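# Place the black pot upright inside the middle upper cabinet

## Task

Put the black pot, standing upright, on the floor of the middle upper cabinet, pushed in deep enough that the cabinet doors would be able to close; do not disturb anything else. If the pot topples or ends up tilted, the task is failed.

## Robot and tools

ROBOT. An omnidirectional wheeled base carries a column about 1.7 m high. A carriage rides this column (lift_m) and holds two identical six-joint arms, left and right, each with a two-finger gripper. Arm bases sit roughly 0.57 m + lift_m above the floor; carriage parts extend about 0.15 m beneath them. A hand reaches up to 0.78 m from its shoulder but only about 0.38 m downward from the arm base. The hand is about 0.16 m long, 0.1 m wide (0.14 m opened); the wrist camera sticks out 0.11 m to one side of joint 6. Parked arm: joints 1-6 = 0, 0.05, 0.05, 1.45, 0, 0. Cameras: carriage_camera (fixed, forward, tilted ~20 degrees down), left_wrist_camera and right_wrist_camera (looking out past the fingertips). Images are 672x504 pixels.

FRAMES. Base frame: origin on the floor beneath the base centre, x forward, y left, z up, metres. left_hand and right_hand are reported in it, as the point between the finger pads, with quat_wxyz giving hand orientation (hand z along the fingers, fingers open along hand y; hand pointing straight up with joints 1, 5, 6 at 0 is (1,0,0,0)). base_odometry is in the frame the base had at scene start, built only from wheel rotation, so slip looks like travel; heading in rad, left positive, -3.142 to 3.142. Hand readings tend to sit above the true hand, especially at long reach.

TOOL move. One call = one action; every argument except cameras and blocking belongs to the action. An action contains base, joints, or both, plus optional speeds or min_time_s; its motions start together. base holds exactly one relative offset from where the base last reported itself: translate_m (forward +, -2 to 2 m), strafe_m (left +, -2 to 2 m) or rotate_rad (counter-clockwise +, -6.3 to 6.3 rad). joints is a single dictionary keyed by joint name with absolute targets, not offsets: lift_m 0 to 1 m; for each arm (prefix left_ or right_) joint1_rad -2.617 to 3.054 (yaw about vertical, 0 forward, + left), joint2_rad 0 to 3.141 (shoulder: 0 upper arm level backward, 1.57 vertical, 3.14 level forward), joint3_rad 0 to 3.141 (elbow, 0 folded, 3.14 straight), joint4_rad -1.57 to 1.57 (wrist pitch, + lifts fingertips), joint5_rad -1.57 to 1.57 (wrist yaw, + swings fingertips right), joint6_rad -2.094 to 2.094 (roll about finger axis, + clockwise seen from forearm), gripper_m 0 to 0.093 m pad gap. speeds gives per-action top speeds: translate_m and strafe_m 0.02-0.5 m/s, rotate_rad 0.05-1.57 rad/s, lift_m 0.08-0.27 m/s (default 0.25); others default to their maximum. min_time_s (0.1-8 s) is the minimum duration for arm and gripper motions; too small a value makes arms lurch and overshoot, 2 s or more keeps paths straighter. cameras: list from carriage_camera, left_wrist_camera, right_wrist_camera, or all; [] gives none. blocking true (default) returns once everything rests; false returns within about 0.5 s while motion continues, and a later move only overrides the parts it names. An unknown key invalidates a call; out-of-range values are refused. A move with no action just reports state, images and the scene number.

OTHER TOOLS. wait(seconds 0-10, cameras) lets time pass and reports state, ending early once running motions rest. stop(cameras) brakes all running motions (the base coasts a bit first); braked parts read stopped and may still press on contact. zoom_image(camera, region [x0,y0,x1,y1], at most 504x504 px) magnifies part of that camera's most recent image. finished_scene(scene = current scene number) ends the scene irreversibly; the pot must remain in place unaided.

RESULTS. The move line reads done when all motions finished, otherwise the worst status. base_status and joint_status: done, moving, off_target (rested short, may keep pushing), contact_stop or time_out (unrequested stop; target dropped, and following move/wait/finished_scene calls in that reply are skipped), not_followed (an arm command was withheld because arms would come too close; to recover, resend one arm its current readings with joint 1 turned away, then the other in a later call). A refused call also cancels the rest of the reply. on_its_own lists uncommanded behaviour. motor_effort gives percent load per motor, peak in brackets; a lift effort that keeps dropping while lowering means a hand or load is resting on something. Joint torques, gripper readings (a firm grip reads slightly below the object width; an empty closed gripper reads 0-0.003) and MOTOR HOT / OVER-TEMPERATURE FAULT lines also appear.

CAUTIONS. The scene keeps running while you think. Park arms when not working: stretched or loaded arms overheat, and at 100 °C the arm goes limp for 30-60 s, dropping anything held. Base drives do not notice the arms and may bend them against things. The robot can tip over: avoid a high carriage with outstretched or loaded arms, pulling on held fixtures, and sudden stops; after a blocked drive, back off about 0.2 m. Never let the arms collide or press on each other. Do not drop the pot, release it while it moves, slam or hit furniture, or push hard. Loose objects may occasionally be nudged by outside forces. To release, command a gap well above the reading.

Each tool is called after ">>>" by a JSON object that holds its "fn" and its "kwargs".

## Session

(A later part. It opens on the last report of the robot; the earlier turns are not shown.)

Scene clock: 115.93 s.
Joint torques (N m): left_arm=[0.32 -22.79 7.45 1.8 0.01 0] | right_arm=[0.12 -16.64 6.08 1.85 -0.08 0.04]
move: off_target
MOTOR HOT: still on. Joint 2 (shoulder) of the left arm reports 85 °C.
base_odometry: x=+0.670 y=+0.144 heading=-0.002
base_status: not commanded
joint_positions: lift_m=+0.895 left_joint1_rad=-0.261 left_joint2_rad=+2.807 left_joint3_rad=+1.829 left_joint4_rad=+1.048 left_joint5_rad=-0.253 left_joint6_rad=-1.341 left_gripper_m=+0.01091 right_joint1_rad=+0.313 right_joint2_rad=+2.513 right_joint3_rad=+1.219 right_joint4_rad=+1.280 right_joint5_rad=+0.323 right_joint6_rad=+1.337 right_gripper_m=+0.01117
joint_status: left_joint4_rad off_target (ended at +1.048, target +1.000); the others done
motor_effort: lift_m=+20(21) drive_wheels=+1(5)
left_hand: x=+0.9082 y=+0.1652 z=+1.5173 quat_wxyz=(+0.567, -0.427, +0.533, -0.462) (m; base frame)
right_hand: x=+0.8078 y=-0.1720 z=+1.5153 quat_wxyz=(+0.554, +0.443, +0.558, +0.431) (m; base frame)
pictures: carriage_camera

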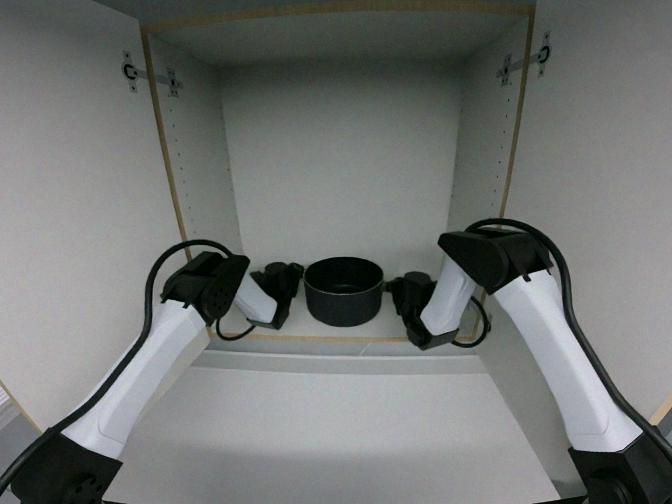

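>>> {"fn": "move", "kwargs": {"joints": {"lift_m": 0.875, "left_joint4_rad": 1.0, "right_joint4_rad": 1.27}, "speeds": {"lift_m": 0.08}, "cameras": ["all"]}}

Scene clock: 117.10 s.
Joint torques (N m): left_arm=[0.36 -20.21 6.48 1.78 0.02 0.02] | right_arm=[0.16 -13.18 6.01 1.95 -0.08 0.09]
move: off_target
MOTOR HOT: still on. Joint 2 (shoulder) of the left arm reports 86 °C.
base_odometry: x=+0.670 y=+0.144 heading=-0.002
base_status: not commanded
joint_positions: lift_m=+0.875 left_joint1_rad=-0.261 left_joint2_rad=+2.781 left_joint3_rad=+1.840 left_joint4_rad=+1.047 left_joint5_rad=-0.253 left_joint6_rad=-1.341 left_gripper_m=+0.01082 right_joint1_rad=+0.313 right_joint2_rad=+2.479 right_joint3_rad=+1.223 right_joint4_rad=+1.269 right_joint5_rad=+0.323 right_joint6_rad=+1.335 right_gripper_m=+0.01125
joint_status: left_joint4_rad off_target (ended at +1.047, target +1.000); the others done
motor_effort: lift_m=+19(20) drive_wheels=+1(4)
left_hand: x=+0.9111 y=+0.1645 z=+1.5192 quat_wxyz=(+0.574, -0.421, +0.521, -0.471) (m; base frame)
right_hand: x=+0.8106 y=-0.1711 z=+1.5146 quat_wxyz=(+0.560, +0.439, +0.548, +0.439) (m; base frame)
pictures: carriage_camera, left_wrist_camera, right_wrist_camera

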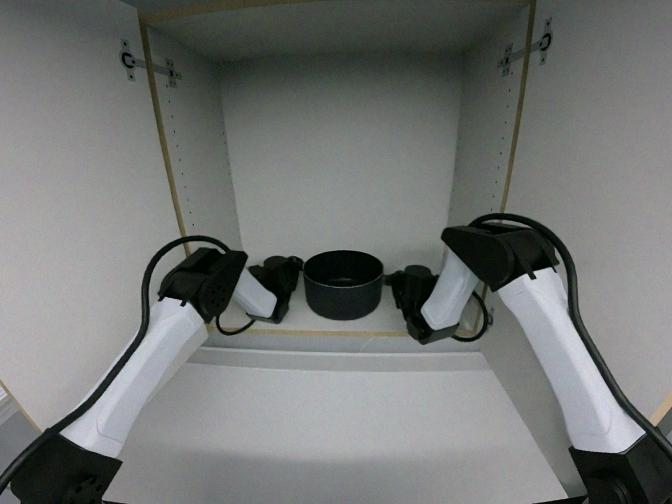

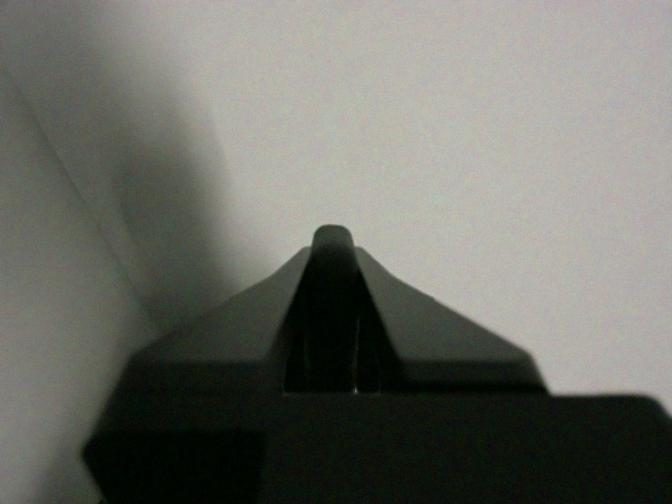

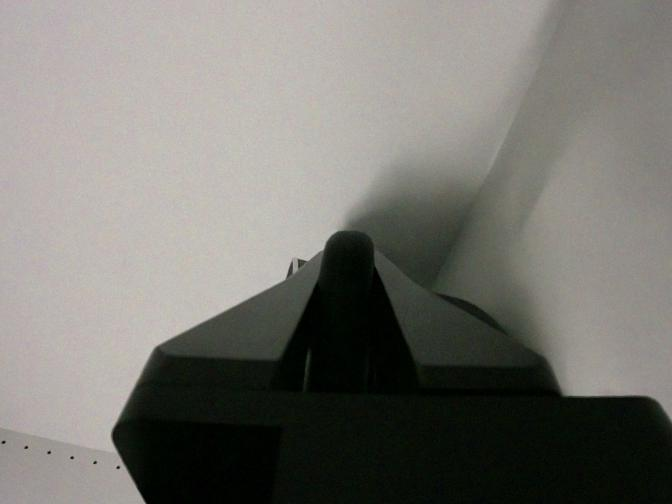

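>>> {"fn": "move", "kwargs": {"joints": {"left_gripper_m": 0.05, "right_gripper_m": 0.05, "left_joint4_rad": 1.02}, "min_time_s": 2, "cameras": ["all"]}}

Scene clock: 119.93 s.
Joint torques (N m): left_arm=[0.29 -20.27 6.61 2.41 0.01 0] | right_arm=[0.13 -13.15 5.65 1.96 -0.05 0.07]
move: done
MOTOR HOT: still on. Joint 2 (shoulder) of the left arm reports 88 °C.
base_odometry: x=+0.670 y=+0.144 heading=-0.002
base_status: not commanded
joint_positions: lift_m=+0.875 left_joint1_rad=-0.261 left_joint2_rad=+2.781 left_joint3_rad=+1.840 left_joint4_rad=+1.013 left_joint5_rad=-0.253 left_joint6_rad=-1.341 left_gripper_m=+0.04989 right_joint1_rad=+0.313 right_joint2_rad=+2.479 right_joint3_rad=+1.228 right_joint4_rad=+1.269 right_joint5_rad=+0.321 right_joint6_rad=+1.338 right_gripper_m=+0.04991
joint_status: all done
motor_effort: lift_m=+19(19) drive_wheels=+1(6)
left_hand: x=+0.9118 y=+0.1643 z=+1.5110 quat_wxyz=(+0.567, -0.427, +0.532, -0.462) (m; base frame)
right_hand: x=+0.8115 y=-0.1704 z=+1.5162 quat_wxyz=(+0.560, +0.438, +0.547, +0.442) (m; base frame)
pictures: carriage_camera, left_wrist_camera, right_wrist_camera

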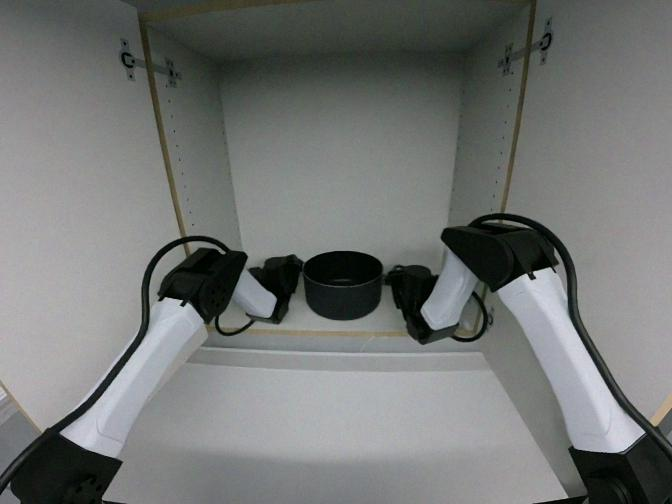

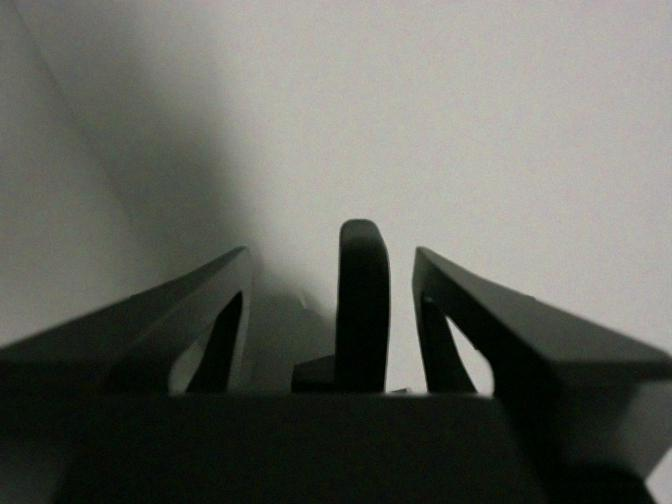

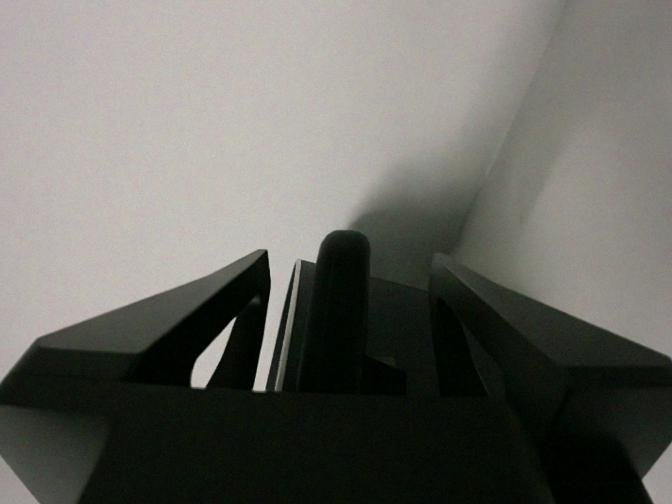

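>>> {"fn": "move", "kwargs": {"base": {"translate_m": -0.55}, "speeds": {"translate_m": 0.25}, "cameras": ["carriage_camera"]}}

>>> {"fn": "move", "kwargs": {"joints": {"lift_m": 0.4, "left_joint1_rad": 0, "left_joint2_rad": 0.05, "left_joint3_rad": 0.05, "left_joint4_rad": 1.45, "left_joint5_rad": 0, "left_joint6_rad": 0, "right_joint1_rad": 0, "right_joint2_rad": 0.05, "right_joint3_rad": 0.05, "right_joint4_rad": 1.45, "right_joint5_rad": 0, "right_joint6_rad": 0}, "min_time_s": 4, "cameras": ["carriage_camera"]}}

>>> {"fn": "zoom_image", "kwargs": {"camera": "carriage_camera", "region": [230, 100, 460, 270]}}

Scene clock: 127.40 s.
Joint torques (N m): left_arm=[0.23 -20.27 6.61 2.41 0.02 0.02] | right_arm=[0.12 -13.05 5.75 1.95 -0.07 0.05]
move: done
MOTOR HOT: still on. Joint 2 (shoulder) of the left arm reports 92 °C.
base_odometry: x=+0.120 y=+0.145 heading=-0.002
base_status: done
joint_positions: lift_m=+0.875 left_joint1_rad=-0.261 left_joint2_rad=+2.781 left_joint3_rad=+1.840 left_joint4_rad=+1.013 left_joint5_rad=-0.253 left_joint6_rad=-1.341 left_gripper_m=+0.04989 right_joint1_rad=+0.314 right_joint2_rad=+2.479 right_joint3_rad=+1.228 right_joint4_rad=+1.268 right_joint5_rad=+0.321 right_joint6_rad=+1.338 right_gripper_m=+0.04991
joint_status: not commanded
motor_effort: lift_m=+19(19) drive_wheels=-3(13)
left_hand: x=+0.9119 y=+0.1645 z=+1.5110 quat_wxyz=(+0.567, -0.427, +0.532, -0.462) (m; base frame)
right_hand: x=+0.8114 y=-0.1699 z=+1.5159 quat_wxyz=(+0.559, +0.438, +0.548, +0.442) (m; base frame)
pictures: carriage_camera

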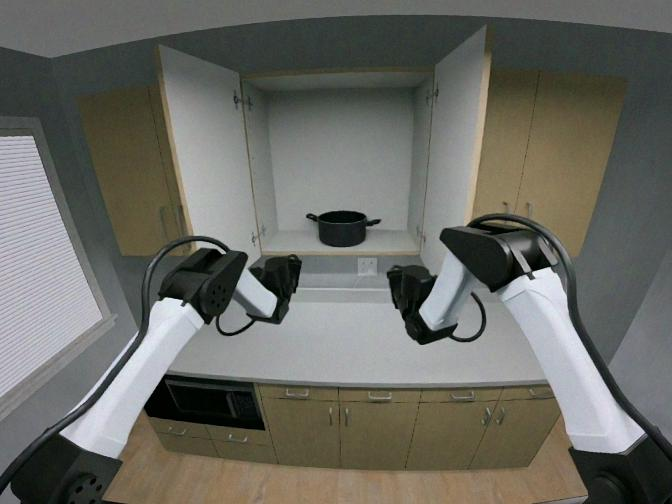

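Scene clock: 131.70 s.
Joint torques (N m): left_arm=[0.57 3.58 4.48 0.02 0.14 0.15] | right_arm=[-0.62 3.63 4.37 -0.15 -0.22 -0.15]
move: done
MOTOR HOT: still on. Joint 2 (shoulder) of the left arm reports 88 °C.
base_odometry: x=+0.120 y=+0.145 heading=-0.002
base_status: not commanded
joint_positions: lift_m=+0.400 left_joint1_rad=-0.006 left_joint2_rad=+0.055 left_joint3_rad=+0.054 left_joint4_rad=+1.435 left_joint5_rad=-0.013 left_joint6_rad=-0.012 left_gripper_m=+0.04989 right_joint1_rad=+0.005 right_joint2_rad=+0.055 right_joint3_rad=+0.057 right_joint4_rad=+1.441 right_joint5_rad=+0.016 right_joint6_rad=+0.014 right_gripper_m=+0.04992
joint_status: all done
motor_effort: lift_m=+21(22) drive_wheels=-3(4)
left_hand: x=+0.2578 y=+0.3055 z=+1.4079 quat_wxyz=(+0.998, -0.007, +0.068, -0.009) (m; base frame)
right_hand: x=+0.2556 y=-0.3060 z=+1.4090 quat_wxyz=(+0.998, +0.008, +0.064, +0.009) (m; base frame)
pictures: carriage_camera

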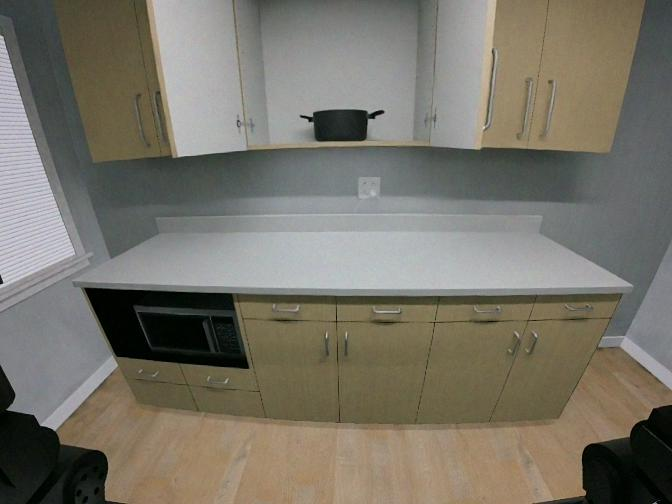

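Scaled by 2.191 from the camera's 672x504 image, which has a finer 960x720 frame.

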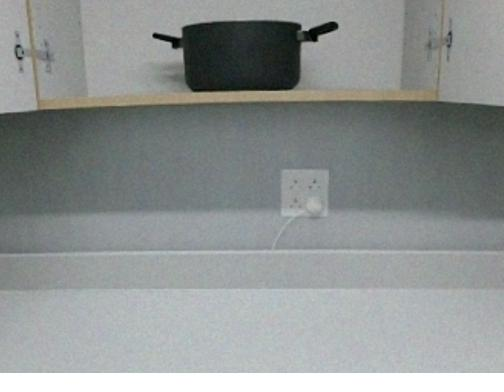

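>>> {"fn": "finished_scene", "kwargs": {"scene": 1}}

The scene is finished: the task was done.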